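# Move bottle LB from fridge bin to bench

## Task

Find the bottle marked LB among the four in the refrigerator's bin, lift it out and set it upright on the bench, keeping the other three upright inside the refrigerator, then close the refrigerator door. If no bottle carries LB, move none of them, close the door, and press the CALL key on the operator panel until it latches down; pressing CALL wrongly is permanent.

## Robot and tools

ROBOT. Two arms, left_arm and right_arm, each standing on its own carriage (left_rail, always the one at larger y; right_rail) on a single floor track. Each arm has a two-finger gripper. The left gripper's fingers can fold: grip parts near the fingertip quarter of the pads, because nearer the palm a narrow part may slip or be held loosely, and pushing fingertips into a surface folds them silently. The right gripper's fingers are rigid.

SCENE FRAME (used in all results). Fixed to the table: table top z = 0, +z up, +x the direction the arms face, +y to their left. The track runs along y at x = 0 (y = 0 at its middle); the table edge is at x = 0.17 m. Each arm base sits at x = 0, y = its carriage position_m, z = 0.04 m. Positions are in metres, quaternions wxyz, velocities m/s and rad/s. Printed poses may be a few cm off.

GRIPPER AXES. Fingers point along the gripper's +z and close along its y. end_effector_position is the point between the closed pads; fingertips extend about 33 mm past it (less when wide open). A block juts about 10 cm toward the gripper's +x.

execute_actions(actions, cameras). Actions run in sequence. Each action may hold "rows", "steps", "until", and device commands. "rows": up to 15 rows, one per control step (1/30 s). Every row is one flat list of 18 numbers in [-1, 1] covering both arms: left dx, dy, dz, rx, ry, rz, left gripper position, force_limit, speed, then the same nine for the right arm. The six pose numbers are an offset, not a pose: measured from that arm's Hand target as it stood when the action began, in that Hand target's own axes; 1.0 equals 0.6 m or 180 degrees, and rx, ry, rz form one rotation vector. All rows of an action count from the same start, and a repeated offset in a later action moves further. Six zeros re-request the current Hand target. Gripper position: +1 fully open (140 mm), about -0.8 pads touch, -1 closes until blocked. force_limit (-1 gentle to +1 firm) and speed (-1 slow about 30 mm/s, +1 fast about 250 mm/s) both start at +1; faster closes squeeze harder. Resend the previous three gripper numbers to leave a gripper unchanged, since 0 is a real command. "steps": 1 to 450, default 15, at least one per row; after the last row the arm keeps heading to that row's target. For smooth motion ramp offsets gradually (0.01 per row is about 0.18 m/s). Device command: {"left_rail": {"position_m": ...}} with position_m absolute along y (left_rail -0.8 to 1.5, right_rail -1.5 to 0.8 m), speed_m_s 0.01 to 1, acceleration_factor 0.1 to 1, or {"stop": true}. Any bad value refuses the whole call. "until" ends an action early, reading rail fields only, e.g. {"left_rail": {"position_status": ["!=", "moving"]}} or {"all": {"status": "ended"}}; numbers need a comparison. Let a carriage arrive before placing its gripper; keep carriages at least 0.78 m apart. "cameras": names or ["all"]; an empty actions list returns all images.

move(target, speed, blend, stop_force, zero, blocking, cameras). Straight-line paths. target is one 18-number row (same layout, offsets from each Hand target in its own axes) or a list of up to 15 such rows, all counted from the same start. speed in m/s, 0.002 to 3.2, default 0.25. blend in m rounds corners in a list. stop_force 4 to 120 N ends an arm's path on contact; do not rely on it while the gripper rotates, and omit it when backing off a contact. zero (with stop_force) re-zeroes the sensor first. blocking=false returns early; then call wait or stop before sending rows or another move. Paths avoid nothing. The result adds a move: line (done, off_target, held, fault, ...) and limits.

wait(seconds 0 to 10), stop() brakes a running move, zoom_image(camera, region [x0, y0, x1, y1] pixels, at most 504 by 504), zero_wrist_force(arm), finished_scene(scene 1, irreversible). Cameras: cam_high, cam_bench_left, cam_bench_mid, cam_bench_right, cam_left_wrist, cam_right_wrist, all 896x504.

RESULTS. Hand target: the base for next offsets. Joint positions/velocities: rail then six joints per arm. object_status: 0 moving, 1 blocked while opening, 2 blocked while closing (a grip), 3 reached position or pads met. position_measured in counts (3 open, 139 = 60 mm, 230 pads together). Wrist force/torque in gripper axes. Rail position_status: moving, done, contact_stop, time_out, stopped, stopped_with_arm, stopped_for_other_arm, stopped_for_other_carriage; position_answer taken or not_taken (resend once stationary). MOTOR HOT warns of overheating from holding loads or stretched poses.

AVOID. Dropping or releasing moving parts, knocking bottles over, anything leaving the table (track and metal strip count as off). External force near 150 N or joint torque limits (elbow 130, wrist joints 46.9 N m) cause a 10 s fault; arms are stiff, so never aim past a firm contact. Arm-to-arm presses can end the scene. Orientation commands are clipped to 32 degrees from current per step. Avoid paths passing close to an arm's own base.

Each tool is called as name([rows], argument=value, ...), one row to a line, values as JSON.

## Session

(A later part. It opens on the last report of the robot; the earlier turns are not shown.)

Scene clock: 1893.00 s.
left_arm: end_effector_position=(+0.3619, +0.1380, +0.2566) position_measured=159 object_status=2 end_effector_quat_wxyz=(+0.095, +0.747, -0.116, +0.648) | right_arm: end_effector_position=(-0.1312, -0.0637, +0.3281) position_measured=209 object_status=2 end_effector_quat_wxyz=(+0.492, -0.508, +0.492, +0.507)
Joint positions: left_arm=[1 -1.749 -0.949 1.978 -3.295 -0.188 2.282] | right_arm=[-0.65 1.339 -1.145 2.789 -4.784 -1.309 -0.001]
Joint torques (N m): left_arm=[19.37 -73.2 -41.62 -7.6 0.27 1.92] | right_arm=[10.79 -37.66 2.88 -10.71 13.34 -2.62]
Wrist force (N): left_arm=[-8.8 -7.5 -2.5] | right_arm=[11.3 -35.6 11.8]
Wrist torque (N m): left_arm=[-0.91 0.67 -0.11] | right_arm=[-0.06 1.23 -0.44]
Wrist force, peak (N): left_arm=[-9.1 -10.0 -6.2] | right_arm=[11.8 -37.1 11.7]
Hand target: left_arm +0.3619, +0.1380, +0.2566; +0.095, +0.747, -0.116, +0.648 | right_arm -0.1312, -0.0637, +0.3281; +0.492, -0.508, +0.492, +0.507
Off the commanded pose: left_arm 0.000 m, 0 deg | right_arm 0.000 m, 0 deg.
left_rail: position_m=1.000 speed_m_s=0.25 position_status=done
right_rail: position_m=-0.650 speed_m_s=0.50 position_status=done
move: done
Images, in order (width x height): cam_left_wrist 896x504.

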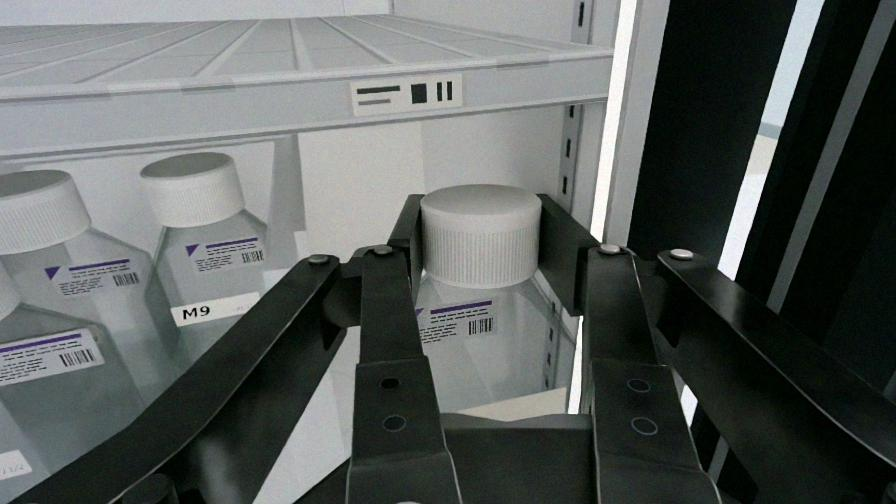

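zoom_image(camera="cam_left_wrist", region=[220, 180, 340, 280])

Scaled by 4.200 from the camera's 896x504 image, which has a finer 1280x720 frame.

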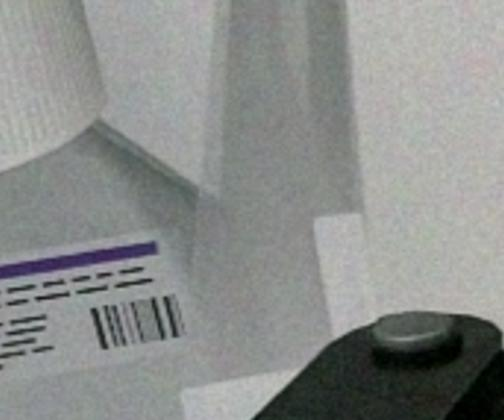

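move(target=[0,-0.0096,-0.003,0,0,0,-1,-0.05,-1,0,0,0,0,0,0,-1,-0.7,-1], speed=0.02)

Scene clock: 1905.47 s.
left_arm: end_effector_position=(+0.3620, +0.1439, +0.2569) position_measured=159 object_status=2 end_effector_quat_wxyz=(+0.095, +0.747, -0.115, +0.648) | right_arm: end_effector_position=(-0.1312, -0.0637, +0.3281) position_measured=209 object_status=2 end_effector_quat_wxyz=(+0.492, -0.508, +0.492, +0.507)
Joint positions: left_arm=[1 -1.75 -0.956 1.991 -3.296 -0.187 2.277] | right_arm=[-0.65 1.339 -1.145 2.789 -4.784 -1.309 -0.001]
Joint torques (N m): left_arm=[-18.95 -105.65 -24.65 -3.71 5.7 -3.17] | right_arm=[14.13 -37.1 3.08 -10.51 12.61 -2.69]
Wrist force (N): left_arm=[-7.3 -3.2 1.3] | right_arm=[11.5 -35.1 11.3]
Wrist torque (N m): left_arm=[-0.62 0.62 0.08] | right_arm=[-0.13 1.21 -0.44]
Wrist force, peak (N): left_arm=[-9.3 -7.7 -2.6] | right_arm=[11.6 -36.0 11.5]
Hand target: left_arm +0.3619, +0.1440, +0.2569; +0.095, +0.747, -0.116, +0.648 | right_arm -0.1312, -0.0637, +0.3281; +0.492, -0.508, +0.492, +0.507
Off the commanded pose: left_arm 0.000 m, 0 deg | right_arm 0.000 m, 0 deg.
left_rail: position_m=1.000 speed_m_s=0.25 position_status=done
right_rail: position_m=-0.650 speed_m_s=0.50 position_status=done
move: done

move(target=[-0.0495,0,0.007,0,0,0,-1,-0.05,-1,0,0,0,0,0,0,-1,-0.7,-1], speed=0.01, stop_force=6, cameras=["cam_left_wrist"])

Scene clock: 1909.57 s.
left_arm: end_effector_position=(+0.3619, +0.1441, +0.2481) position_measured=159 object_status=2 end_effector_quat_wxyz=(+0.095, +0.747, -0.115, +0.648) | right_arm: end_effector_position=(-0.1312, -0.0637, +0.3281) position_measured=209 object_status=2 end_effector_quat_wxyz=(+0.492, -0.508, +0.492, +0.507)
Joint positions: left_arm=[1 -1.75 -0.942 1.992 -3.309 -0.187 2.276] | right_arm=[-0.65 1.339 -1.145 2.789 -4.784 -1.309 -0.001]
Joint torques (N m): left_arm=[-14.3 -103.13 -25.41 -1.29 0.36 -1.16] | right_arm=[12.44 -35.73 1.17 -10.15 12.78 -2.47]
Wrist force (N): left_arm=[-5.0 -4.7 0.2] | right_arm=[11.9 -35.2 11.5]
Wrist torque (N m): left_arm=[-0.81 0.74 0.12] | right_arm=[-0.11 1.20 -0.44]
Wrist force, peak (N): left_arm=[-8.1 -3.4 1.2] | right_arm=[13.2 -35.5 11.4]
Hand target: left_arm +0.3619, +0.1441, +0.2481; +0.095, +0.747, -0.115, +0.648 (not the last commanded pose) | right_arm -0.1312, -0.0637, +0.3281; +0.492, -0.508, +0.492, +0.507
Off the commanded pose: left_arm 0.021 m, 0 deg | right_arm 0.000 m, 0 deg.
left_rail: position_m=1.000 speed_m_s=0.25 position_status=done
right_rail: position_m=-0.650 speed_m_s=0.50 position_status=done
move: contact (left_arm)
Images, in order (width x height): cam_left_wrist 896x504.

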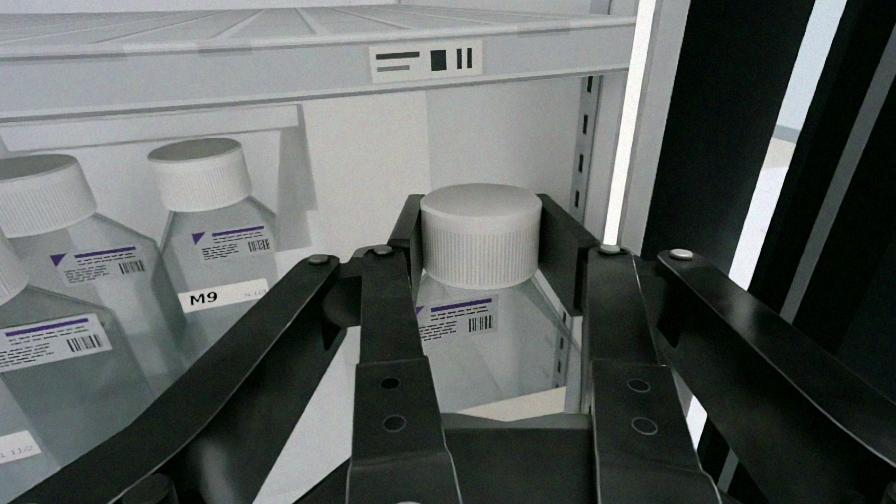

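move(target=[0,0,0,0,0,0,-0.15,-1,-1,0,0,0,0,0,0,-1,-0.7,-1], cameras=["cam_left_wrist"])

Scene clock: 1913.67 s.
left_arm: end_effector_position=(+0.3619, +0.1441, +0.2481) position_measured=148 object_status=0 end_effector_quat_wxyz=(+0.095, +0.747, -0.115, +0.648) | right_arm: end_effector_position=(-0.1312, -0.0637, +0.3281) position_measured=209 object_status=2 end_effector_quat_wxyz=(+0.492, -0.508, +0.492, +0.507)
Joint positions: left_arm=[1 -1.75 -0.942 1.992 -3.309 -0.187 2.276] | right_arm=[-0.65 1.339 -1.145 2.789 -4.784 -1.309 -0.001]
Joint torques (N m): left_arm=[3.1 -98.73 -35.75 -2.13 2.63 0.31] | right_arm=[13.11 -37.69 1.85 -10.69 12.6 -2.51]
Wrist force (N): left_arm=[-4.2 -4.1 0.7] | right_arm=[12.5 -35.1 11.5]
Wrist torque (N m): left_arm=[-0.82 0.80 0.09] | right_arm=[-0.15 1.23 -0.44]
Wrist force, peak (N): left_arm=[-5.5 -4.7 0.4] | right_arm=[12.2 -35.3 11.5]
Hand target: left_arm +0.3619, +0.1441, +0.2481; +0.095, +0.747, -0.115, +0.648 | right_arm -0.1312, -0.0637, +0.3281; +0.492, -0.508, +0.492, +0.507
Off the commanded pose: left_arm 0.000 m, 0 deg | right_arm 0.000 m, 0 deg.
left_rail: position_m=1.000 speed_m_s=0.25 position_status=done
right_rail: position_m=-0.650 speed_m_s=0.50 position_status=done
move: done
Images, in order (width x height): cam_left_wrist 896x504.

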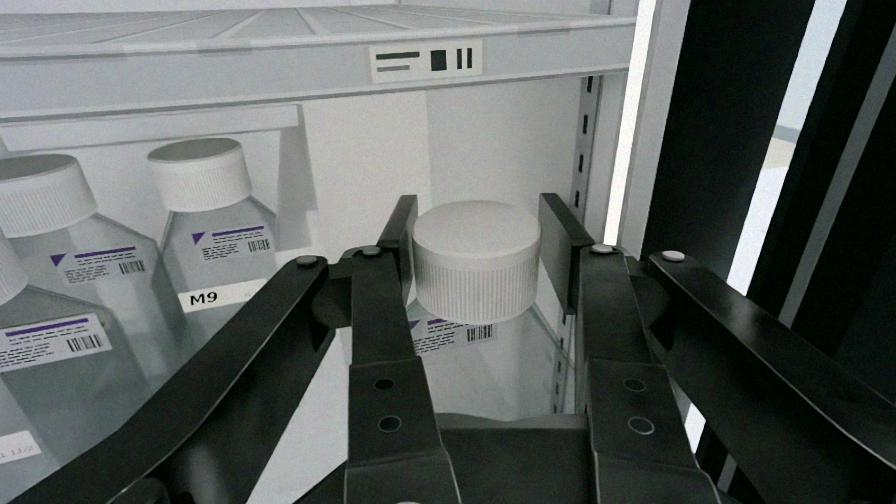

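move([
  [0,0,-0.1,0,0,0,-0.15,-1,-1,0,0,0,0,0,0,-1,-0.7,-1],
  [0,0,-0.36,0,0,0,-0.15,-1,-1,0,0,0,0,0,0,-1,-0.7,-1],
], speed=[0.03,0.1], blend=[0.01,0], cameras=["cam_left_wrist"])

zoom_image(camera="cam_left_wrist", region=[150, 100, 650, 420])

Scene clock: 1922.53 s.
left_arm: end_effector_position=(+0.1577, +0.2071, +0.2791) position_measured=148 object_status=3 end_effector_quat_wxyz=(+0.095, +0.747, -0.116, +0.647) | right_arm: end_effector_position=(-0.1312, -0.0637, +0.3281) position_measured=209 object_status=2 end_effector_quat_wxyz=(+0.492, -0.508, +0.492, +0.507)
Joint positions: left_arm=[1 -2.05 -1.255 1.986 -1.412 -0.23 0.675] | right_arm=[-0.65 1.339 -1.145 2.789 -4.784 -1.309 -0.001]
Joint torques (N m): left_arm=[-19.58 -54.4 -46.75 0.88 -0.71 -3.86] | right_arm=[14.62 -36.73 2.68 -10.57 12.75 -2.3]
Wrist force (N): left_arm=[-3.9 -4.2 0.8] | right_arm=[12.5 -35.0 11.4]
Wrist torque (N m): left_arm=[-0.82 0.74 0.11] | right_arm=[-0.12 1.24 -0.44]
Wrist force, peak (N): left_arm=[-4.9 -4.7 0.8] | right_arm=[12.8 -35.2 11.3]
Hand target: left_arm +0.1576, +0.2071, +0.2791; +0.095, +0.747, -0.115, +0.648 | right_arm -0.1312, -0.0637, +0.3281; +0.492, -0.508, +0.492, +0.507
Off the commanded pose: left_arm 0.000 m, 0 deg | right_arm 0.000 m, 0 deg.
left_rail: position_m=1.000 speed_m_s=0.25 position_status=done
right_rail: position_m=-0.650 speed_m_s=0.50 position_status=done
move: done
Images, in order (width x height): cam_left_wrist 896x504.

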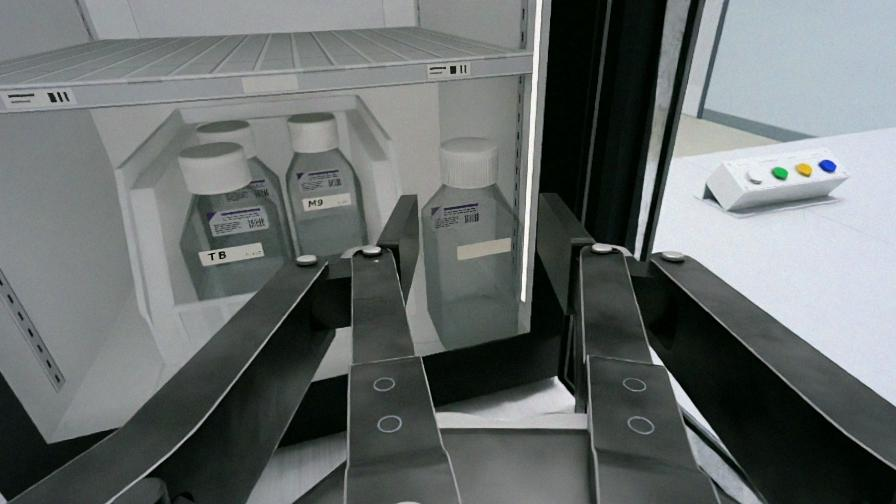

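Scaled by 1.008 from the camera's 896x504 image, which has a finer 1280x720 frame.

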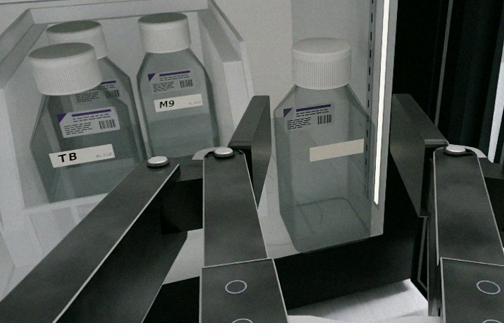

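zoom_image(camera="cam_left_wrist", region=[390, 120, 590, 400])

Scaled by 1.800 from the camera's 896x504 image, which has a finer 1280x720 frame.

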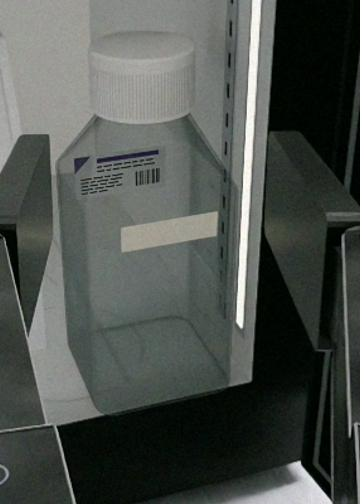

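move(target=[-0.1943,0.0458,0.222,0,0,0,-1,-1,-1,0,0,0,0,0,0,-1,-0.7,-1], speed=0.1, cameras=["cam_left_wrist"])

Scene clock: 1939.43 s.
left_arm: end_effector_position=(+0.2596, +0.1479, +0.1445) position_measured=230 object_status=3 end_effector_quat_wxyz=(+0.093, +0.747, -0.114, +0.648) | right_arm: end_effector_position=(-0.1312, -0.0637, +0.3281) position_measured=209 object_status=2 end_effector_quat_wxyz=(+0.492, -0.508, +0.492, +0.507)
Joint positions: left_arm=[1 -1.886 -0.949 2.045 -2.519 -0.144 1.43] | right_arm=[-0.65 1.339 -1.145 2.789 -4.784 -1.309 -0.001]
Joint torques (N m): left_arm=[19.16 -65.1 -20.68 -6.88 0.11 2.9] | right_arm=[14.79 -39.6 2.24 -10.69 12.51 -2.44]
Wrist force (N): left_arm=[-3.9 -4.2 0.8] | right_arm=[12.5 -34.8 11.2]
Wrist torque (N m): left_arm=[-0.81 0.70 -0.23] | right_arm=[-0.08 1.23 -0.44]
Wrist force, peak (N): left_arm=[-4.7 -4.6 1.5] | right_arm=[12.5 -35.4 11.2]
Hand target: left_arm +0.2598, +0.1478, +0.1444; +0.095, +0.747, -0.115, +0.648 | right_arm -0.1312, -0.0637, +0.3281; +0.492, -0.508, +0.492, +0.507
Off the commanded pose: left_arm 0.000 m, 0 deg | right_arm 0.000 m, 0 deg.
left_rail: position_m=1.000 speed_m_s=0.25 position_status=done
right_rail: position_m=-0.650 speed_m_s=0.50 position_status=done
move: done
Images, in order (width x height): cam_left_wrist 896x504.

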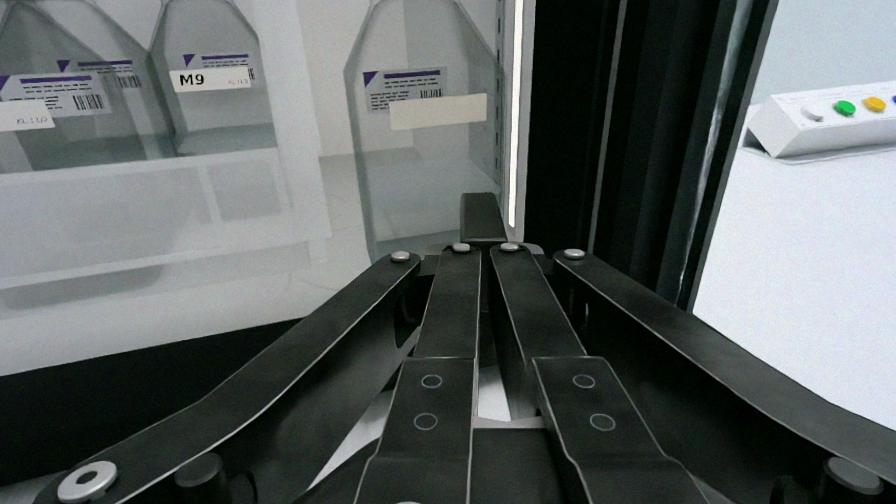

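move([
  [-0.001,-0.0255,-0.0077,0,0,0,-1,-1,-1,0,0,0,0,0,0,-1,-0.7,-1],
  [0.02,-0.0715,0.142,0,0,0,-1,-1,-1,0,0,0,0,0,0,-1,-0.7,-1],
], speed=[0.05,0.03], stop_force=10, cameras=["cam_left_wrist"])

Scene clock: 1948.67 s.
left_arm: end_effector_position=(+0.3547, +0.1633, +0.1444) position_measured=230 object_status=3 end_effector_quat_wxyz=(+0.095, +0.747, -0.115, +0.648) | right_arm: end_effector_position=(-0.1312, -0.0637, +0.3281) position_measured=209 object_status=2 end_effector_quat_wxyz=(+0.492, -0.508, +0.492, +0.507)
Joint positions: left_arm=[1 -1.765 -0.801 2.026 -3.421 -0.178 2.212] | right_arm=[-0.65 1.339 -1.145 2.789 -4.784 -1.309 -0.001]
Joint torques (N m): left_arm=[20.89 -70.78 -29.34 -6.2 -0.58 2.73] | right_arm=[15.46 -39.61 1.67 -11.2 12.6 -2.48]
Wrist force (N): left_arm=[-3.0 -4.8 -3.4] | right_arm=[12.8 -35.9 11.5]
Wrist torque (N m): left_arm=[-0.68 0.73 -0.25] | right_arm=[-0.10 1.20 -0.44]
Wrist force, peak (N): left_arm=[-3.2 -4.8 -4.2] | right_arm=[12.9 -36.1 11.8]
Hand target: left_arm +0.3547, +0.1633, +0.1444; +0.095, +0.747, -0.115, +0.648 | right_arm -0.1312, -0.0637, +0.3281; +0.492, -0.508, +0.492, +0.507
Off the commanded pose: left_arm 0.000 m, 0 deg | right_arm 0.000 m, 0 deg.
left_rail: position_m=1.000 speed_m_s=0.25 position_status=done
right_rail: position_m=-0.650 speed_m_s=0.50 position_status=done
move: done
Images, in order (width x height): cam_left_wrist 896x504.

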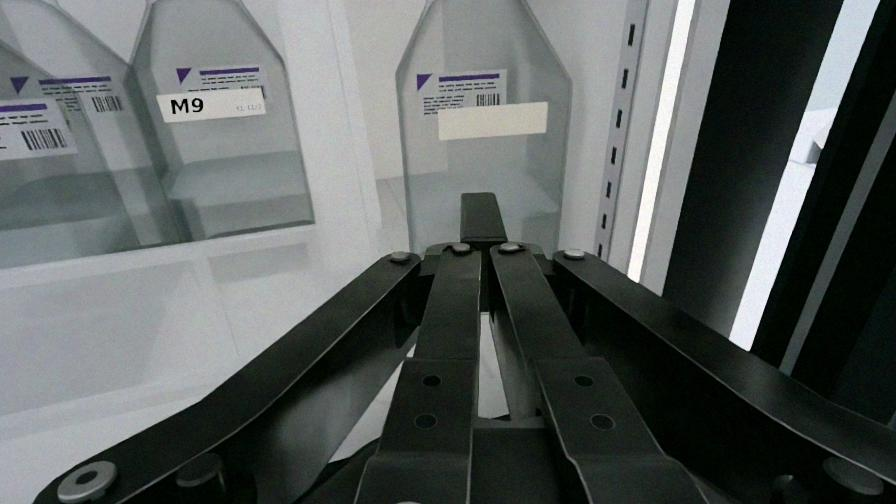

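zoom_image(camera="cam_left_wrist", region=[0, 30, 330, 230])

Scaled by 1.527 from the camera's 896x504 image, which has a finer 1280x720 frame.

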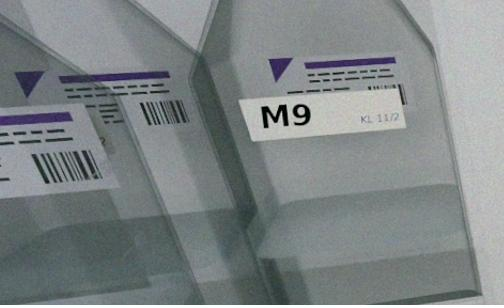

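move(target=[0,0,-0.36,0,0,0,-1,-1,-1,0,0,0,0,0,0,-1,-0.7,-1], speed=0.12, cameras=["cam_left_wrist"])

execute_actions([
  {"left_rail":{"position_m":1.3},"steps":150,"until":{"left_rail":{"position_status":["!=","moving"]}}},
], cameras=["cam_left_wrist"])

zoom_image(camera="cam_left_wrist", region=[420, 50, 896, 350])

Scene clock: 1965.57 s.
left_arm: end_effector_position=(+0.1504, +0.2263, +0.1754) position_measured=230 object_status=3 end_effector_quat_wxyz=(+0.095, +0.747, -0.116, +0.647) | right_arm: end_effector_position=(-0.1312, -0.0637, +0.3281) position_measured=209 object_status=2 end_effector_quat_wxyz=(+0.492, -0.508, +0.492, +0.507)
Joint positions: left_arm=[1 -2.073 -1.137 2.057 -1.545 -0.248 0.617] | right_arm=[-0.65 1.339 -1.145 2.789 -4.784 -1.309 -0.001]
Joint torques (N m): left_arm=[20.51 -56.4 -40.64 0.95 -0.79 -2.78] | right_arm=[17.8 -37.45 2.21 -11.73 12.54 -2.08]
Wrist force (N): left_arm=[-3.9 -3.9 1.1] | right_arm=[12.5 -34.7 11.2]
Wrist torque (N m): left_arm=[-0.76 0.71 0.11] | right_arm=[-0.07 1.23 -0.44]
Wrist force, peak (N): left_arm=[-3.5 -5.2 -3.7] | right_arm=[12.8 -36.1 11.6]
Hand target: left_arm +0.1504, +0.2263, +0.1754; +0.095, +0.747, -0.115, +0.648 | right_arm -0.1312, -0.0637, +0.3281; +0.492, -0.508, +0.492, +0.507
Off the commanded pose: left_arm 0.000 m, 0 deg | right_arm 0.000 m, 0 deg.
left_rail: position_m=1.000 speed_m_s=0.25 position_status=done
right_rail: position_m=-0.650 speed_m_s=0.50 position_status=done
move: done
Images, in order (width x height): cam_left_wrist 896x504.

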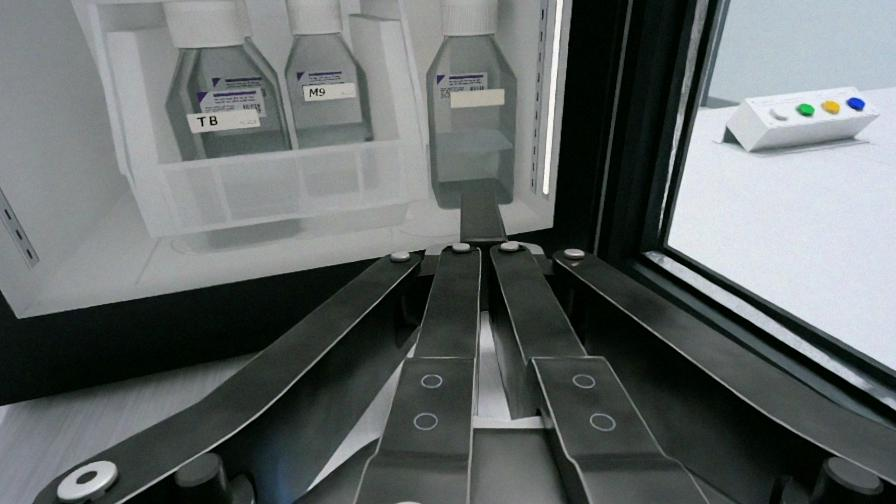

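Scene clock: 1968.07 s.
left_arm: end_effector_position=(+0.1504, +0.5263, +0.1754) position_measured=230 object_status=3 end_effector_quat_wxyz=(+0.095, +0.747, -0.115, +0.648) | right_arm: end_effector_position=(-0.1312, -0.0637, +0.3281) position_measured=209 object_status=2 end_effector_quat_wxyz=(+0.492, -0.508, +0.492, +0.507)
Joint positions: left_arm=[1.3 -2.073 -1.136 2.057 -1.543 -0.249 0.615] | right_arm=[-0.65 1.339 -1.145 2.789 -4.784 -1.309 -0.001]
Joint torques (N m): left_arm=[-16.34 -59.7 -36.68 -0.33 1.92 -3.03] | right_arm=[14.83 -37.22 3.24 -11.73 12.03 -2.8]
Wrist force (N): left_arm=[-4.4 -3.9 1.1] | right_arm=[12.5 -34.7 11.2]
Wrist torque (N m): left_arm=[-0.77 0.80 0.10] | right_arm=[-0.07 1.23 -0.44]
Wrist force, peak (N): left_arm=[-4.3 -4.4 1.1] | right_arm=[12.6 -35.0 11.3]
Hand target: left_arm +0.1504, +0.5263, +0.1754; +0.095, +0.747, -0.115, +0.648 | right_arm -0.1312, -0.0637, +0.3281; +0.492, -0.508, +0.492, +0.507
Tool commands: left_gripper/position=-1.0 left_gripper/force_limit=-1.0 left_gripper/speed=-1.0 right_gripper/position=-1.0 right_gripper/force_limit=-0.7 right_gripper/speed=-1.0
Off the commanded pose: left_arm 0.000 m, 0 deg | right_arm 0.000 m, 0 deg.
left_rail: position_m=1.300 speed_m_s=0.25 position_status=done
right_rail: position_m=-0.650 speed_m_s=0.50 position_status=done
Images, in order (width x height): cam_left_wrist 896x504.

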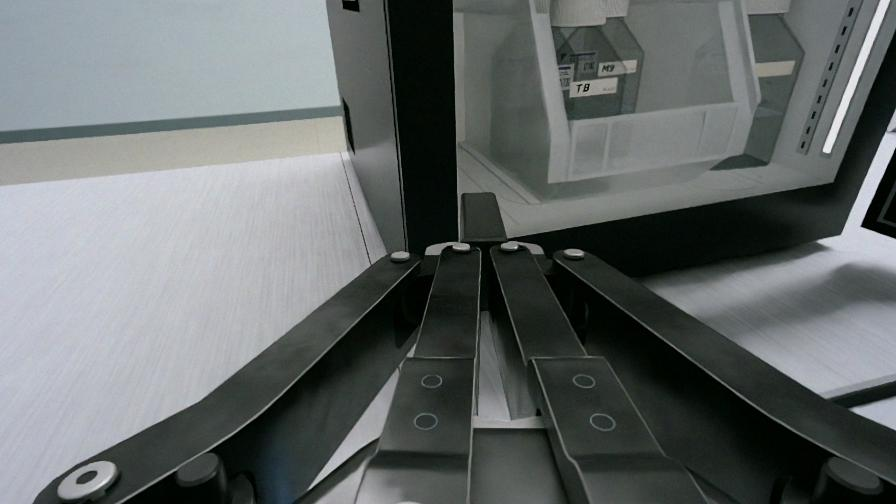

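Scaled by 1.059 from the camera's 896x504 image, which has a finer 1280x720 frame.

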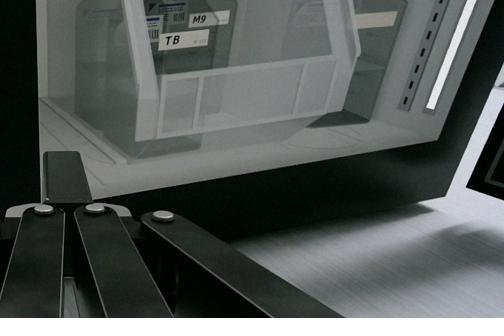

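zoom_image(camera="cam_left_wrist", region=[530, 40, 660, 130])

Scaled by 3.877 from the camera's 896x504 image, which has a finer 1280x720 frame.

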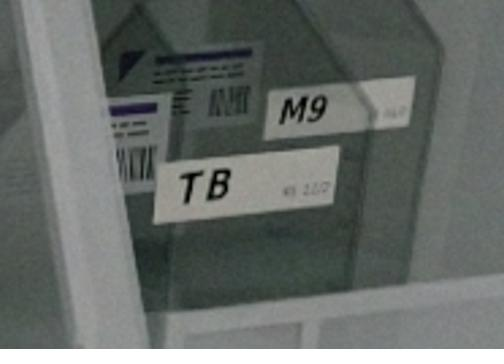

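zoom_image(camera="cam_left_wrist", region=[470, 0, 590, 110])

Scaled by 4.200 from the camera's 896x504 image, which has a finer 1280x720 frame.

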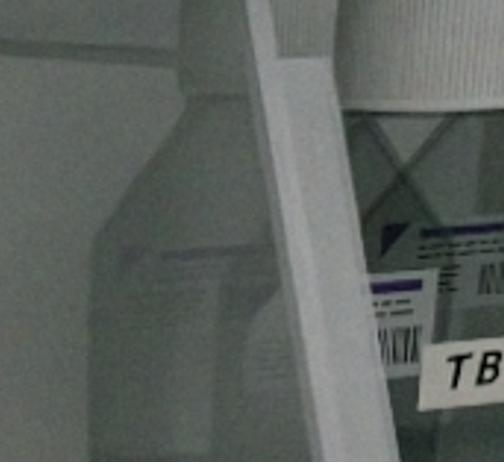

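execute_actions([
  {"left_rail":{"position_m":1.2},"steps":150,"until":{"left_rail":{"position_status":["!=","moving"]}}},
], cameras=["cam_left_wrist"])

zoom_image(camera="cam_left_wrist", region=[320, 0, 480, 130])

execute_actions([
  {"left_rail":{"position_m":1.12},"steps":150,"until":{"left_rail":{"position_status":["!=","moving"]}}},
], cameras=["cam_left_wrist"])

zoom_image(camera="cam_left_wrist", region=[250, 20, 410, 150])

Scene clock: 1977.30 s.
left_arm: end_effector_position=(+0.1504, +0.4263, +0.1754) position_measured=230 object_status=3 end_effector_quat_wxyz=(+0.095, +0.747, -0.115, +0.648) | right_arm: end_effector_position=(-0.1312, -0.0637, +0.3281) position_measured=209 object_status=2 end_effector_quat_wxyz=(+0.492, -0.508, +0.492, +0.507)
Joint positions: left_arm=[1.2 -2.073 -1.136 2.057 -1.543 -0.249 0.615] | right_arm=[-0.65 1.339 -1.145 2.789 -4.784 -1.309 -0.001]
Joint torques (N m): left_arm=[-19.02 -64.85 -29.25 -2.07 3.24 -2.87] | right_arm=[14.25 -39.17 1.77 -12.31 11.97 -2.11]
Wrist force (N): left_arm=[-4.1 -4.3 0.8] | right_arm=[12.4 -35.1 11.4]
Wrist torque (N m): left_arm=[-0.85 0.74 0.10] | right_arm=[-0.17 1.26 -0.44]
Wrist force, peak (N): left_arm=[-4.1 -5.0 0.8] | right_arm=[12.7 -35.1 11.6]
Hand target: left_arm +0.1504, +0.4263, +0.1754; +0.095, +0.747, -0.115, +0.648 | right_arm -0.1312, -0.0637, +0.3281; +0.492, -0.508, +0.492, +0.507
Tool commands: left_gripper/position=-1.0 left_gripper/force_limit=-1.0 left_gripper/speed=-1.0 right_gripper/position=-1.0 right_gripper/force_limit=-0.7 right_gripper/speed=-1.0
Off the commanded pose: left_arm 0.000 m, 0 deg | right_arm 0.000 m, 0 deg.
left_rail: position_m=1.200 speed_m_s=0.25 position_status=done
right_rail: position_m=-0.650 speed_m_s=0.50 position_status=done
Images, in order (width x height): cam_left_wrist 896x504.

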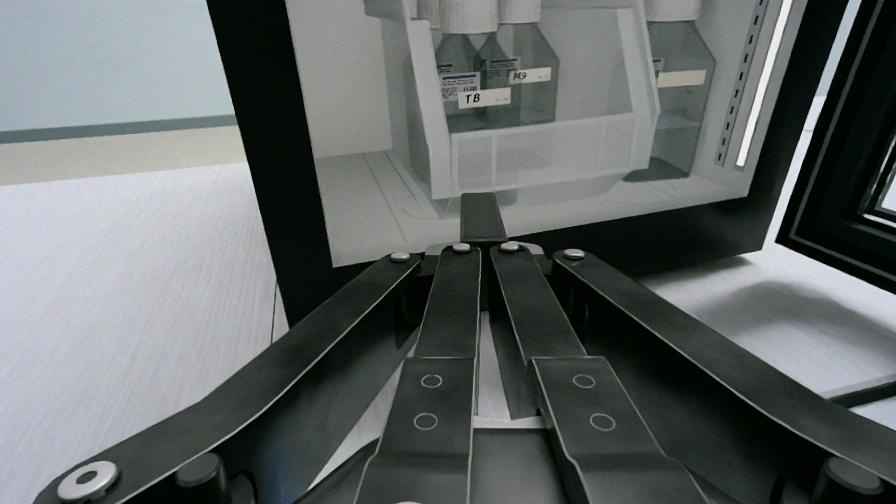

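Scaled by 3.150 from the camera's 896x504 image, which has a finer 1280x720 frame.

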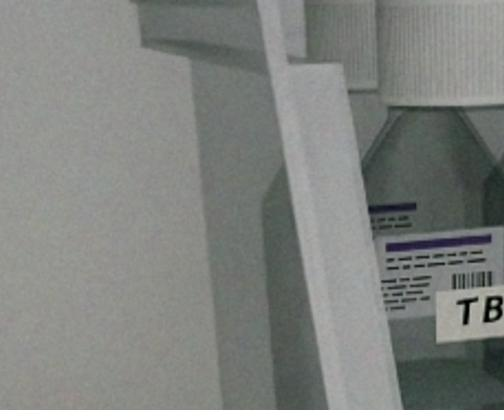

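Scene clock: 1978.70 s.
left_arm: end_effector_position=(+0.1504, +0.3463, +0.1754) position_measured=230 object_status=3 end_effector_quat_wxyz=(+0.095, +0.747, -0.115, +0.648) | right_arm: end_effector_position=(-0.1312, -0.0637, +0.3281) position_measured=209 object_status=2 end_effector_quat_wxyz=(+0.492, -0.508, +0.492, +0.507)
Joint positions: left_arm=[1.12 -2.073 -1.136 2.057 -1.543 -0.249 0.615] | right_arm=[-0.65 1.339 -1.145 2.789 -4.784 -1.309 -0.001]
Joint torques (N m): left_arm=[-13.27 -62.52 -29.25 -2.37 3.43 -2.8] | right_arm=[14.68 -38.95 2.43 -12.2 12.12 -2.54]
Wrist force (N): left_arm=[-3.8 -4.0 1.2] | right_arm=[12.9 -34.6 11.5]
Wrist torque (N m): left_arm=[-0.77 0.69 0.09] | right_arm=[-0.04 1.15 -0.44]
Wrist force, peak (N): left_arm=[-4.2 -4.8 0.9] | right_arm=[12.8 -35.0 11.7]
Hand target: left_arm +0.1504, +0.3463, +0.1754; +0.095, +0.747, -0.115, +0.648 | right_arm -0.1312, -0.0637, +0.3281; +0.492, -0.508, +0.492, +0.507
Tool commands: left_gripper/position=-1.0 left_gripper/force_limit=-1.0 left_gripper/speed=-1.0 right_gripper/position=-1.0 right_gripper/force_limit=-0.7 right_gripper/speed=-1.0
Off the commanded pose: left_arm 0.000 m, 0 deg | right_arm 0.000 m, 0 deg.
left_rail: position_m=1.120 speed_m_s=0.25 position_status=done
right_rail: position_m=-0.650 speed_m_s=0.50 position_status=done
Images, in order (width x height): cam_left_wrist 896x504.

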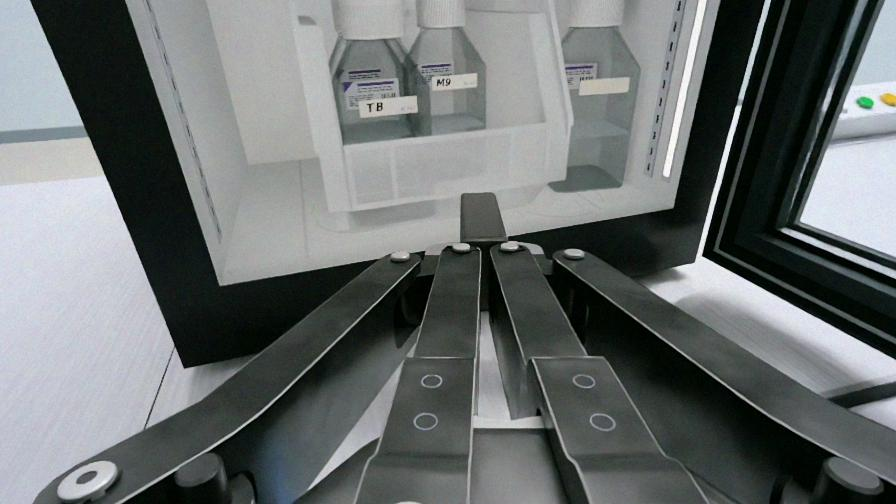

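Scaled by 3.150 from the camera's 896x504 image, which has a finer 1280x720 frame.

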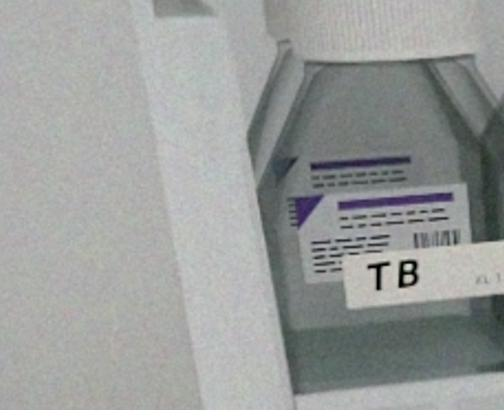

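execute_actions([
  {"left_rail":{"position_m":1.5},"steps":200,"until":{"left_rail":{"position_status":["!=","moving"]}}},
])

move([
  [0,0,0,0,0,0,-1,-1,-1,0,0.0062,0.0465,0.0139,0,0,-1,-0.7,-1],
  [0,0,0,0,0,0,-1,-1,-1,0,0.0123,0.0933,0.0278,0,0,-1,-0.7,-1],
  [0,0,0,0,0,0,-1,-1,-1,0,0.0148,0.1403,0.0417,0,0,-1,-0.7,-1],
  [0,0,0,0,0,0,-1,-1,-1,0,0.0147,0.1858,0.0556,0,0,-1,-0.7,-1],
], speed=0.06, blend=[0.01,0.01,0.01,0], stop_force=60, cameras=["cam_right_wrist"])

Scene clock: 2002.60 s.
left_arm: end_effector_position=(+0.1504, +0.7263, +0.1754) position_measured=230 object_status=3 end_effector_quat_wxyz=(+0.095, +0.747, -0.115, +0.648) | right_arm: end_effector_position=(-0.1312, -0.0637, +0.3281) position_measured=209 object_status=2 end_effector_quat_wxyz=(+0.492, -0.508, +0.492, +0.507)
Joint positions: left_arm=[1.5 -2.073 -1.136 2.057 -1.543 -0.249 0.615] | right_arm=[-0.65 1.339 -1.145 2.789 -4.784 -1.309 -0.001]
Joint torques (N m): left_arm=[-16.17 -72.13 -32.6 -2.43 2.86 -2.99] | right_arm=[16.56 -39.7 3.23 -12.52 12.2 -2.52]
Wrist force (N): left_arm=[-3.9 -3.9 1.3] | right_arm=[12.5 -34.5 11.3]
Wrist torque (N m): left_arm=[-0.75 0.69 0.09] | right_arm=[-0.03 1.24 -0.44]
Wrist force, peak (N): left_arm=[-4.4 -4.4 0.8] | right_arm=[12.6 -35.2 11.3]
Hand target: left_arm +0.1504, +0.7263, +0.1754; +0.095, +0.747, -0.115, +0.648 | right_arm -0.1312, -0.0637, +0.3281; +0.492, -0.508, +0.492, +0.507
Tool commands: left_gripper/position=-1.0 left_gripper/force_limit=-1.0 left_gripper/speed=-1.0 right_gripper/position=-1.0 right_gripper/force_limit=-0.7 right_gripper/speed=-1.0
Off the commanded pose: left_arm 0.000 m, 0 deg | right_arm 0.000 m, 0 deg.
left_rail: position_m=1.500 speed_m_s=0.25 position_status=done
right_rail: position_m=-0.650 speed_m_s=0.50 position_status=done

Scene clock: 2005.33 s.
left_arm: end_effector_position=(+0.1504, +0.7263, +0.1754) position_measured=230 object_status=3 end_effector_quat_wxyz=(+0.095, +0.747, -0.115, +0.648) | right_arm: end_effector_position=(-0.1428, +0.0250, +0.3281) position_measured=209 object_status=2 end_effector_quat_wxyz=(+0.527, -0.472, +0.527, +0.472)
Joint positions: left_arm=[1.5 -2.073 -1.136 2.057 -1.543 -0.249 0.615] | right_arm=[-0.65 1.588 -1.13 2.564 -4.575 -1.697 -0.001]
Joint torques (N m): left_arm=[-16.28 -70.9 -34.26 -2.34 3.3 -2.34] | right_arm=[-57.46 -51.99 7.84 -1.55 -19.87 2.22]
Wrist force (N): left_arm=[-3.6 -4.0 1.2] | right_arm=[-15.7 62.4 -2.8]
Wrist torque (N m): left_arm=[-0.77 0.63 0.10] | right_arm=[-1.66 0.55 -0.38]
Wrist force, peak (N): left_arm=[-4.3 -4.3 1.2] | right_arm=[-16.2 62.9 -1.7]
Hand target: left_arm +0.1504, +0.7263, +0.1754; +0.095, +0.747, -0.115, +0.648 | right_arm -0.1428, +0.0250, +0.3281; +0.527, -0.472, +0.527, +0.472 (not the last commanded pose)
Off the commanded pose: left_arm 0.000 m, 0 deg | right_arm 0.022 m, 2 deg.
left_rail: position_m=1.500 speed_m_s=0.25 position_status=done
right_rail: position_m=-0.650 speed_m_s=0.50 position_status=done
move: contact (right_arm); path passed 2 of 4 targets
Images, in order (width x height): cam_right_wrist 896x504.

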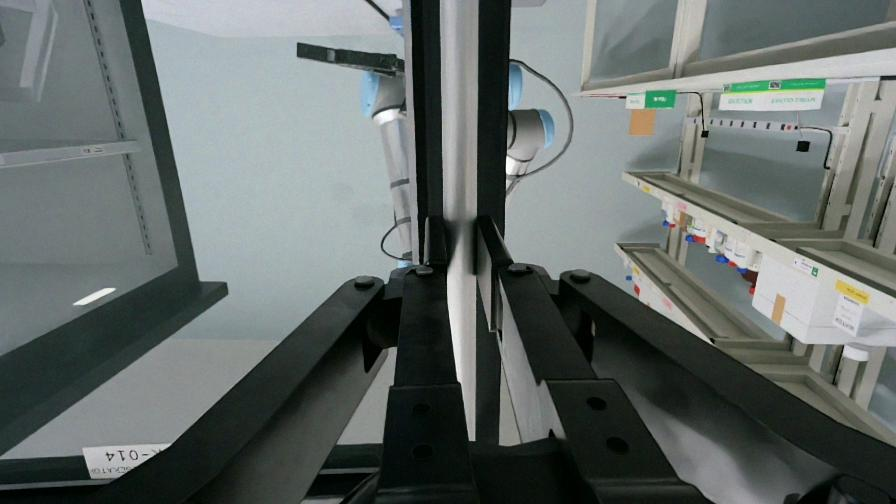

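move(target=[0,0,0,0,0,0,-1,-1,-1,0,0.0045,0,0,0,0,-1,-0.7,-1], speed=0.02)

Scene clock: 2008.10 s.
left_arm: end_effector_position=(+0.1504, +0.7263, +0.1754) position_measured=230 object_status=3 end_effector_quat_wxyz=(+0.095, +0.747, -0.115, +0.648) | right_arm: end_effector_position=(-0.1451, +0.0253, +0.3281) position_measured=209 object_status=2 end_effector_quat_wxyz=(+0.527, -0.472, +0.527, +0.471)
Joint positions: left_arm=[1.5 -2.073 -1.136 2.057 -1.543 -0.249 0.615] | right_arm=[-0.65 1.595 -1.129 2.561 -4.573 -1.705 -0.001]
Joint torques (N m): left_arm=[-17.06 -73.35 -34.67 -2.27 3.18 -2.26] | right_arm=[14.01 -34.02 -15.49 0.24 2.36 0.76]
Wrist force (N): left_arm=[-3.7 -4.1 0.9] | right_arm=[-5.3 -13.9 6.2]
Wrist torque (N m): left_arm=[-0.81 0.65 0.10] | right_arm=[-0.29 0.66 -0.45]
Wrist force, peak (N): left_arm=[-4.2 -4.3 1.2] | right_arm=[-15.4 62.7 -2.9]
Hand target: left_arm +0.1504, +0.7263, +0.1754; +0.095, +0.747, -0.115, +0.648 | right_arm -0.1455, +0.0253, +0.3281; +0.527, -0.472, +0.527, +0.472
Off the commanded pose: left_arm 0.000 m, 0 deg | right_arm 0.000 m, 0 deg.
left_rail: position_m=1.500 speed_m_s=0.25 position_status=done
right_rail: position_m=-0.650 speed_m_s=0.50 position_status=done
move: done

move([
  [0,0,0,0,0,0,-1,-1,-1,0,0.003,0.0367,0.0094,0,0,-1,-0.7,-1],
  [0,0,0,0,0,0,-1,-1,-1,0,0.0082,0.0878,0.0233,0,0,-1,-0.7,-1],
  [0,0,0,0,0,0,-1,-1,-1,0,0.0095,0.1378,0.0372,0,0,-1,-0.7,-1],
], speed=0.06, blend=[0.01,0.01,0], stop_force=60)

Scene clock: 2021.70 s.
left_arm: end_effector_position=(+0.1504, +0.7263, +0.1754) position_measured=230 object_status=3 end_effector_quat_wxyz=(+0.095, +0.747, -0.115, +0.648) | right_arm: end_effector_position=(-0.1421, +0.1081, +0.3281) position_measured=209 object_status=2 end_effector_quat_wxyz=(+0.553, -0.441, +0.553, +0.440)
Joint positions: left_arm=[1.5 -2.073 -1.136 2.057 -1.543 -0.249 0.615] | right_arm=[-0.65 1.672 -1.073 2.372 -4.44 -1.899 -0.001]
Joint torques (N m): left_arm=[-16.06 -80.8 -39.42 -2.14 2.72 -1.51] | right_arm=[19.11 -35.92 -20.78 3.31 1.24 2.15]
Wrist force (N): left_arm=[-4.1 -3.9 0.8] | right_arm=[-12.7 -11.4 5.5]
Wrist torque (N m): left_arm=[-0.76 0.73 0.09] | right_arm=[-0.27 0.68 -0.51]
Wrist force, peak (N): left_arm=[-4.2 -4.4 0.9] | right_arm=[-0.8 -30.3 7.3]
Hand target: left_arm +0.1504, +0.7263, +0.1754; +0.095, +0.747, -0.115, +0.648 | right_arm -0.1422, +0.1081, +0.3281; +0.553, -0.441, +0.553, +0.440
Off the commanded pose: left_arm 0.000 m, 0 deg | right_arm 0.000 m, 0 deg.
left_rail: position_m=1.500 speed_m_s=0.25 position_status=done
right_rail: position_m=-0.650 speed_m_s=0.50 position_status=done
move: done

move([
  [0,0,0,0,0,0,-1,-1,-1,0,0.0035,0.0498,0.0144,0,0,-1,-0.7,-1],
  [0,0,0,0,0,0,-1,-1,-1,0,0.0037,0.0997,0.0283,0,0,-1,-0.7,-1],
  [0,0,0,0,0,0,-1,-1,-1,0,0.0005,0.15,0.0422,0,0,-1,-0.7,-1],
  [0,0,0,0,0,0,-1,-1,-1,0,-0.0062,0.1993,0.0561,0,0,-1,-0.7,-1],
], speed=0.06, blend=[0.01,0.01,0.01,0], stop_force=60)

Scene clock: 2029.73 s.
left_arm: end_effector_position=(+0.1504, +0.7263, +0.1754) position_measured=230 object_status=3 end_effector_quat_wxyz=(+0.095, +0.747, -0.115, +0.648) | right_arm: end_effector_position=(-0.1117, +0.2238, +0.3280) position_measured=209 object_status=2 end_effector_quat_wxyz=(+0.590, -0.390, +0.590, +0.390)
Joint positions: left_arm=[1.5 -2.073 -1.136 2.057 -1.543 -0.249 0.615] | right_arm=[-0.65 1.694 -0.972 2.108 -4.277 -2.097 -0.001]
Joint torques (N m): left_arm=[-16.89 -82.29 -38.92 -2.83 2.58 -1.05] | right_arm=[11.84 -43.94 -26.63 7.12 5.98 0.47]
Wrist force (N): left_arm=[-4.3 -4.1 0.6] | right_arm=[-19.7 -24.8 3.8]
Wrist torque (N m): left_arm=[-0.80 0.79 0.10] | right_arm=[-0.05 0.44 -0.56]
Wrist force, peak (N): left_arm=[-4.5 -4.2 1.2] | right_arm=[-20.1 -24.7 4.3]
Hand target: left_arm +0.1504, +0.7263, +0.1754; +0.095, +0.747, -0.115, +0.648 | right_arm -0.1117, +0.2238, +0.3280; +0.590, -0.390, +0.590, +0.390
Off the commanded pose: left_arm 0.000 m, 0 deg | right_arm 0.000 m, 0 deg.
left_rail: position_m=1.500 speed_m_s=0.25 position_status=done
right_rail: position_m=-0.650 speed_m_s=0.50 position_status=done
move: done

move([
  [0,0,0,0,0,0,-1,-1,-1,0,-0.0027,0.0497,0.0133,0,0,-1,-0.7,-1],
  [0,0,0,0,0,0,-1,-1,-1,0,-0.0073,0.0977,0.0272,0,0,-1,-0.7,-1],
  [0,0,0,0,0,0,-1,-1,-1,0,-0.0147,0.1465,0.0428,0,0,-1,-0.7,-1],
  [0,0,0,0,0,0,-1,-1,-1,0,-0.0252,0.1932,0.0578,0,0,-1,-0.7,-1],
], speed=0.06, blend=[0.01,0.01,0.01,0], stop_force=60)

Scene clock: 2036.83 s.
left_arm: end_effector_position=(+0.1504, +0.7263, +0.1754) position_measured=230 object_status=3 end_effector_quat_wxyz=(+0.095, +0.747, -0.115, +0.648) | right_arm: end_effector_position=(-0.0524, +0.3246, +0.3280) position_measured=209 object_status=2 end_effector_quat_wxyz=(+0.623, -0.335, +0.623, +0.335)
Joint positions: left_arm=[1.5 -2.073 -1.136 2.057 -1.543 -0.249 0.615] | right_arm=[-0.65 1.665 -0.865 1.857 -4.134 -2.249 -0.001]
Joint torques (N m): left_arm=[-15.83 -86.16 -38.58 -2.31 2.03 -0.96] | right_arm=[-6.09 -53.12 -27.72 5.67 -1.87 -0.88]
Wrist force (N): left_arm=[-3.6 -3.9 1.1] | right_arm=[-19.2 -2.9 4.7]
Wrist torque (N m): left_arm=[-0.77 0.62 0.10] | right_arm=[-0.36 0.45 -0.41]
Wrist force, peak (N): left_arm=[-4.7 -4.0 1.0] | right_arm=[-20.0 -26.2 2.7]
Hand target: left_arm +0.1504, +0.7263, +0.1754; +0.095, +0.747, -0.115, +0.648 | right_arm -0.0524, +0.3246, +0.3280; +0.623, -0.335, +0.623, +0.335
Off the commanded pose: left_arm 0.000 m, 0 deg | right_arm 0.000 m, 0 deg.
left_rail: position_m=1.500 speed_m_s=0.25 position_status=done
right_rail: position_m=-0.650 speed_m_s=0.50 position_status=done
move: done

move([
  [0,0,0,0,0,0,-1,-1,-1,0,-0.0036,0.0483,0.0156,0,0,-1,-0.7,-1],
  [0,0,0,0,0,0,-1,-1,-1,0,-0.0119,0.0952,0.0306,0,0,-1,-0.7,-1],
  [0,0,0,0,0,0,-1,-1,-1,0,-0.0257,0.152,0.0472,0,0,-1,-0.7,-1],
  [0,0,0,0,0,0,-1,-1,-1,0,-0.0436,0.2062,0.0639,0,0,-1,-0.7,-1],
], speed=0.06, blend=[0.01,0.01,0.01,0], stop_force=60)

Scene clock: 2046.40 s.
left_arm: end_effector_position=(+0.1504, +0.7263, +0.1754) position_measured=230 object_status=3 end_effector_quat_wxyz=(+0.095, +0.747, -0.115, +0.648) | right_arm: end_effector_position=(+0.0377, +0.4133, +0.3280) position_measured=209 object_status=2 end_effector_quat_wxyz=(+0.653, -0.271, +0.653, +0.270)
Joint positions: left_arm=[1.5 -2.073 -1.136 2.057 -1.543 -0.249 0.615] | right_arm=[-0.65 1.606 -0.745 1.592 -3.988 -2.391 -0.001]
Joint torques (N m): left_arm=[-16.74 -85.09 -39.14 -2.18 1.89 -0.83] | right_arm=[13.96 -64.18 -39.15 9 10.87 -1.26]
Wrist force (N): left_arm=[-4.1 -4.2 1.0] | right_arm=[-19.6 -36.9 -1.9]
Wrist torque (N m): left_arm=[-0.83 0.73 0.10] | right_arm=[0.20 0.42 -0.46]
Wrist force, peak (N): left_arm=[-4.3 -4.2 0.9] | right_arm=[-19.7 -37.2 -1.8]
Hand target: left_arm +0.1504, +0.7263, +0.1754; +0.095, +0.747, -0.115, +0.648 | right_arm +0.0377, +0.4133, +0.3280; +0.653, -0.271, +0.653, +0.270
Off the commanded pose: left_arm 0.000 m, 0 deg | right_arm 0.000 m, 0 deg.
left_rail: position_m=1.500 speed_m_s=0.25 position_status=done
right_rail: position_m=-0.650 speed_m_s=0.50 position_status=done
move: done

move([
  [0,0,0,0,0,0,-1,-1,-1,0,-0.013,0.0548,0.0139,0,0,-1,-0.7,-1],
  [0,0,0,0,0,0,-1,-1,-1,0,-0.0274,0.1074,0.0278,0,0,-1,-0.7,-1],
  [0,0,0,0,0,0,-1,-1,-1,0,-0.0499,0.1622,0.0278,0,0,-1,-0.7,-1],
], speed=0.06, blend=[0.01,0.005,0], stop_force=60)

Scene clock: 2057.67 s.
left_arm: end_effector_position=(+0.1504, +0.7263, +0.1754) position_measured=230 object_status=3 end_effector_quat_wxyz=(+0.095, +0.747, -0.115, +0.648) | right_arm: end_effector_position=(+0.1276, +0.4610, +0.3280) position_measured=209 object_status=2 end_effector_quat_wxyz=(+0.665, -0.242, +0.664, +0.242)
Joint positions: left_arm=[1.5 -2.073 -1.136 2.057 -1.543 -0.249 0.615] | right_arm=[-0.65 1.525 -0.682 1.455 -3.914 -2.397 -0.001]
Joint torques (N m): left_arm=[-15.48 -87.25 -38.29 -2.18 1.66 -0.15] | right_arm=[4.76 -77.47 -41.94 6.22 12.16 -0.22]
Wrist force (N): left_arm=[-3.9 -3.9 1.2] | right_arm=[-13.5 -27.2 -4.3]
Wrist torque (N m): left_arm=[-0.75 0.70 0.10] | right_arm=[0.01 0.58 -0.42]
Wrist force, peak (N): left_arm=[-4.4 -4.3 0.9] | right_arm=[-19.4 -40.1 -4.1]
Hand target: left_arm +0.1504, +0.7263, +0.1754; +0.095, +0.747, -0.115, +0.648 | right_arm +0.1276, +0.4610, +0.3280; +0.665, -0.242, +0.664, +0.242
Off the commanded pose: left_arm 0.000 m, 0 deg | right_arm 0.000 m, 0 deg.
left_rail: position_m=1.500 speed_m_s=0.25 position_status=done
right_rail: position_m=-0.650 speed_m_s=0.50 position_status=done
move: done

move([
  [0,0,0,0,0,0,-1,-1,-1,0,-0.0164,0.0381,0,0,0,-1,-0.7,-1],
  [0,0,0,0,0,0,-1,-1,-1,0,-0.0365,0.0817,0,0,0,-1,-0.7,-1],
], speed=0.06, blend=[0.01,0], stop_force=60, cameras=["cam_right_wrist"])

Scene clock: 2064.37 s.
left_arm: end_effector_position=(+0.1504, +0.7263, +0.1754) position_measured=230 object_status=3 end_effector_quat_wxyz=(+0.095, +0.747, -0.115, +0.648) | right_arm: end_effector_position=(+0.1792, +0.4758, +0.3281) position_measured=209 object_status=2 end_effector_quat_wxyz=(+0.665, -0.242, +0.664, +0.242)
Joint positions: left_arm=[1.5 -2.073 -1.136 2.057 -1.543 -0.249 0.615] | right_arm=[-0.65 1.468 -0.672 1.432 -3.902 -2.34 -0.001]
Joint torques (N m): left_arm=[-13.93 -87.38 -38.86 -2.24 1.59 0.38] | right_arm=[-13.06 -85.4 -38.83 2.5 3.13 1.17]
Wrist force (N): left_arm=[-3.8 -3.7 0.9] | right_arm=[-10.4 -2.0 4.3]
Wrist torque (N m): left_arm=[-0.72 0.68 0.10] | right_arm=[-0.32 0.50 -0.33]
Wrist force, peak (N): left_arm=[-4.4 -4.2 1.0] | right_arm=[-13.7 -29.2 -4.8]
Hand target: left_arm +0.1504, +0.7263, +0.1754; +0.095, +0.747, -0.115, +0.648 | right_arm +0.1792, +0.4758, +0.3281; +0.665, -0.242, +0.664, +0.242
Off the commanded pose: left_arm 0.000 m, 0 deg | right_arm 0.000 m, 0 deg.
left_rail: position_m=1.500 speed_m_s=0.25 position_status=done
right_rail: position_m=-0.650 speed_m_s=0.50 position_status=done
move: done
Images, in order (width x height): cam_right_wrist 896x504.

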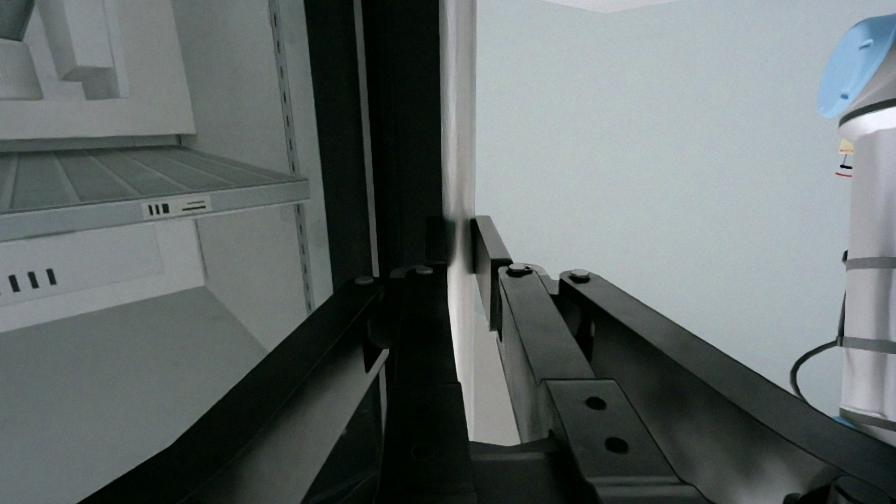

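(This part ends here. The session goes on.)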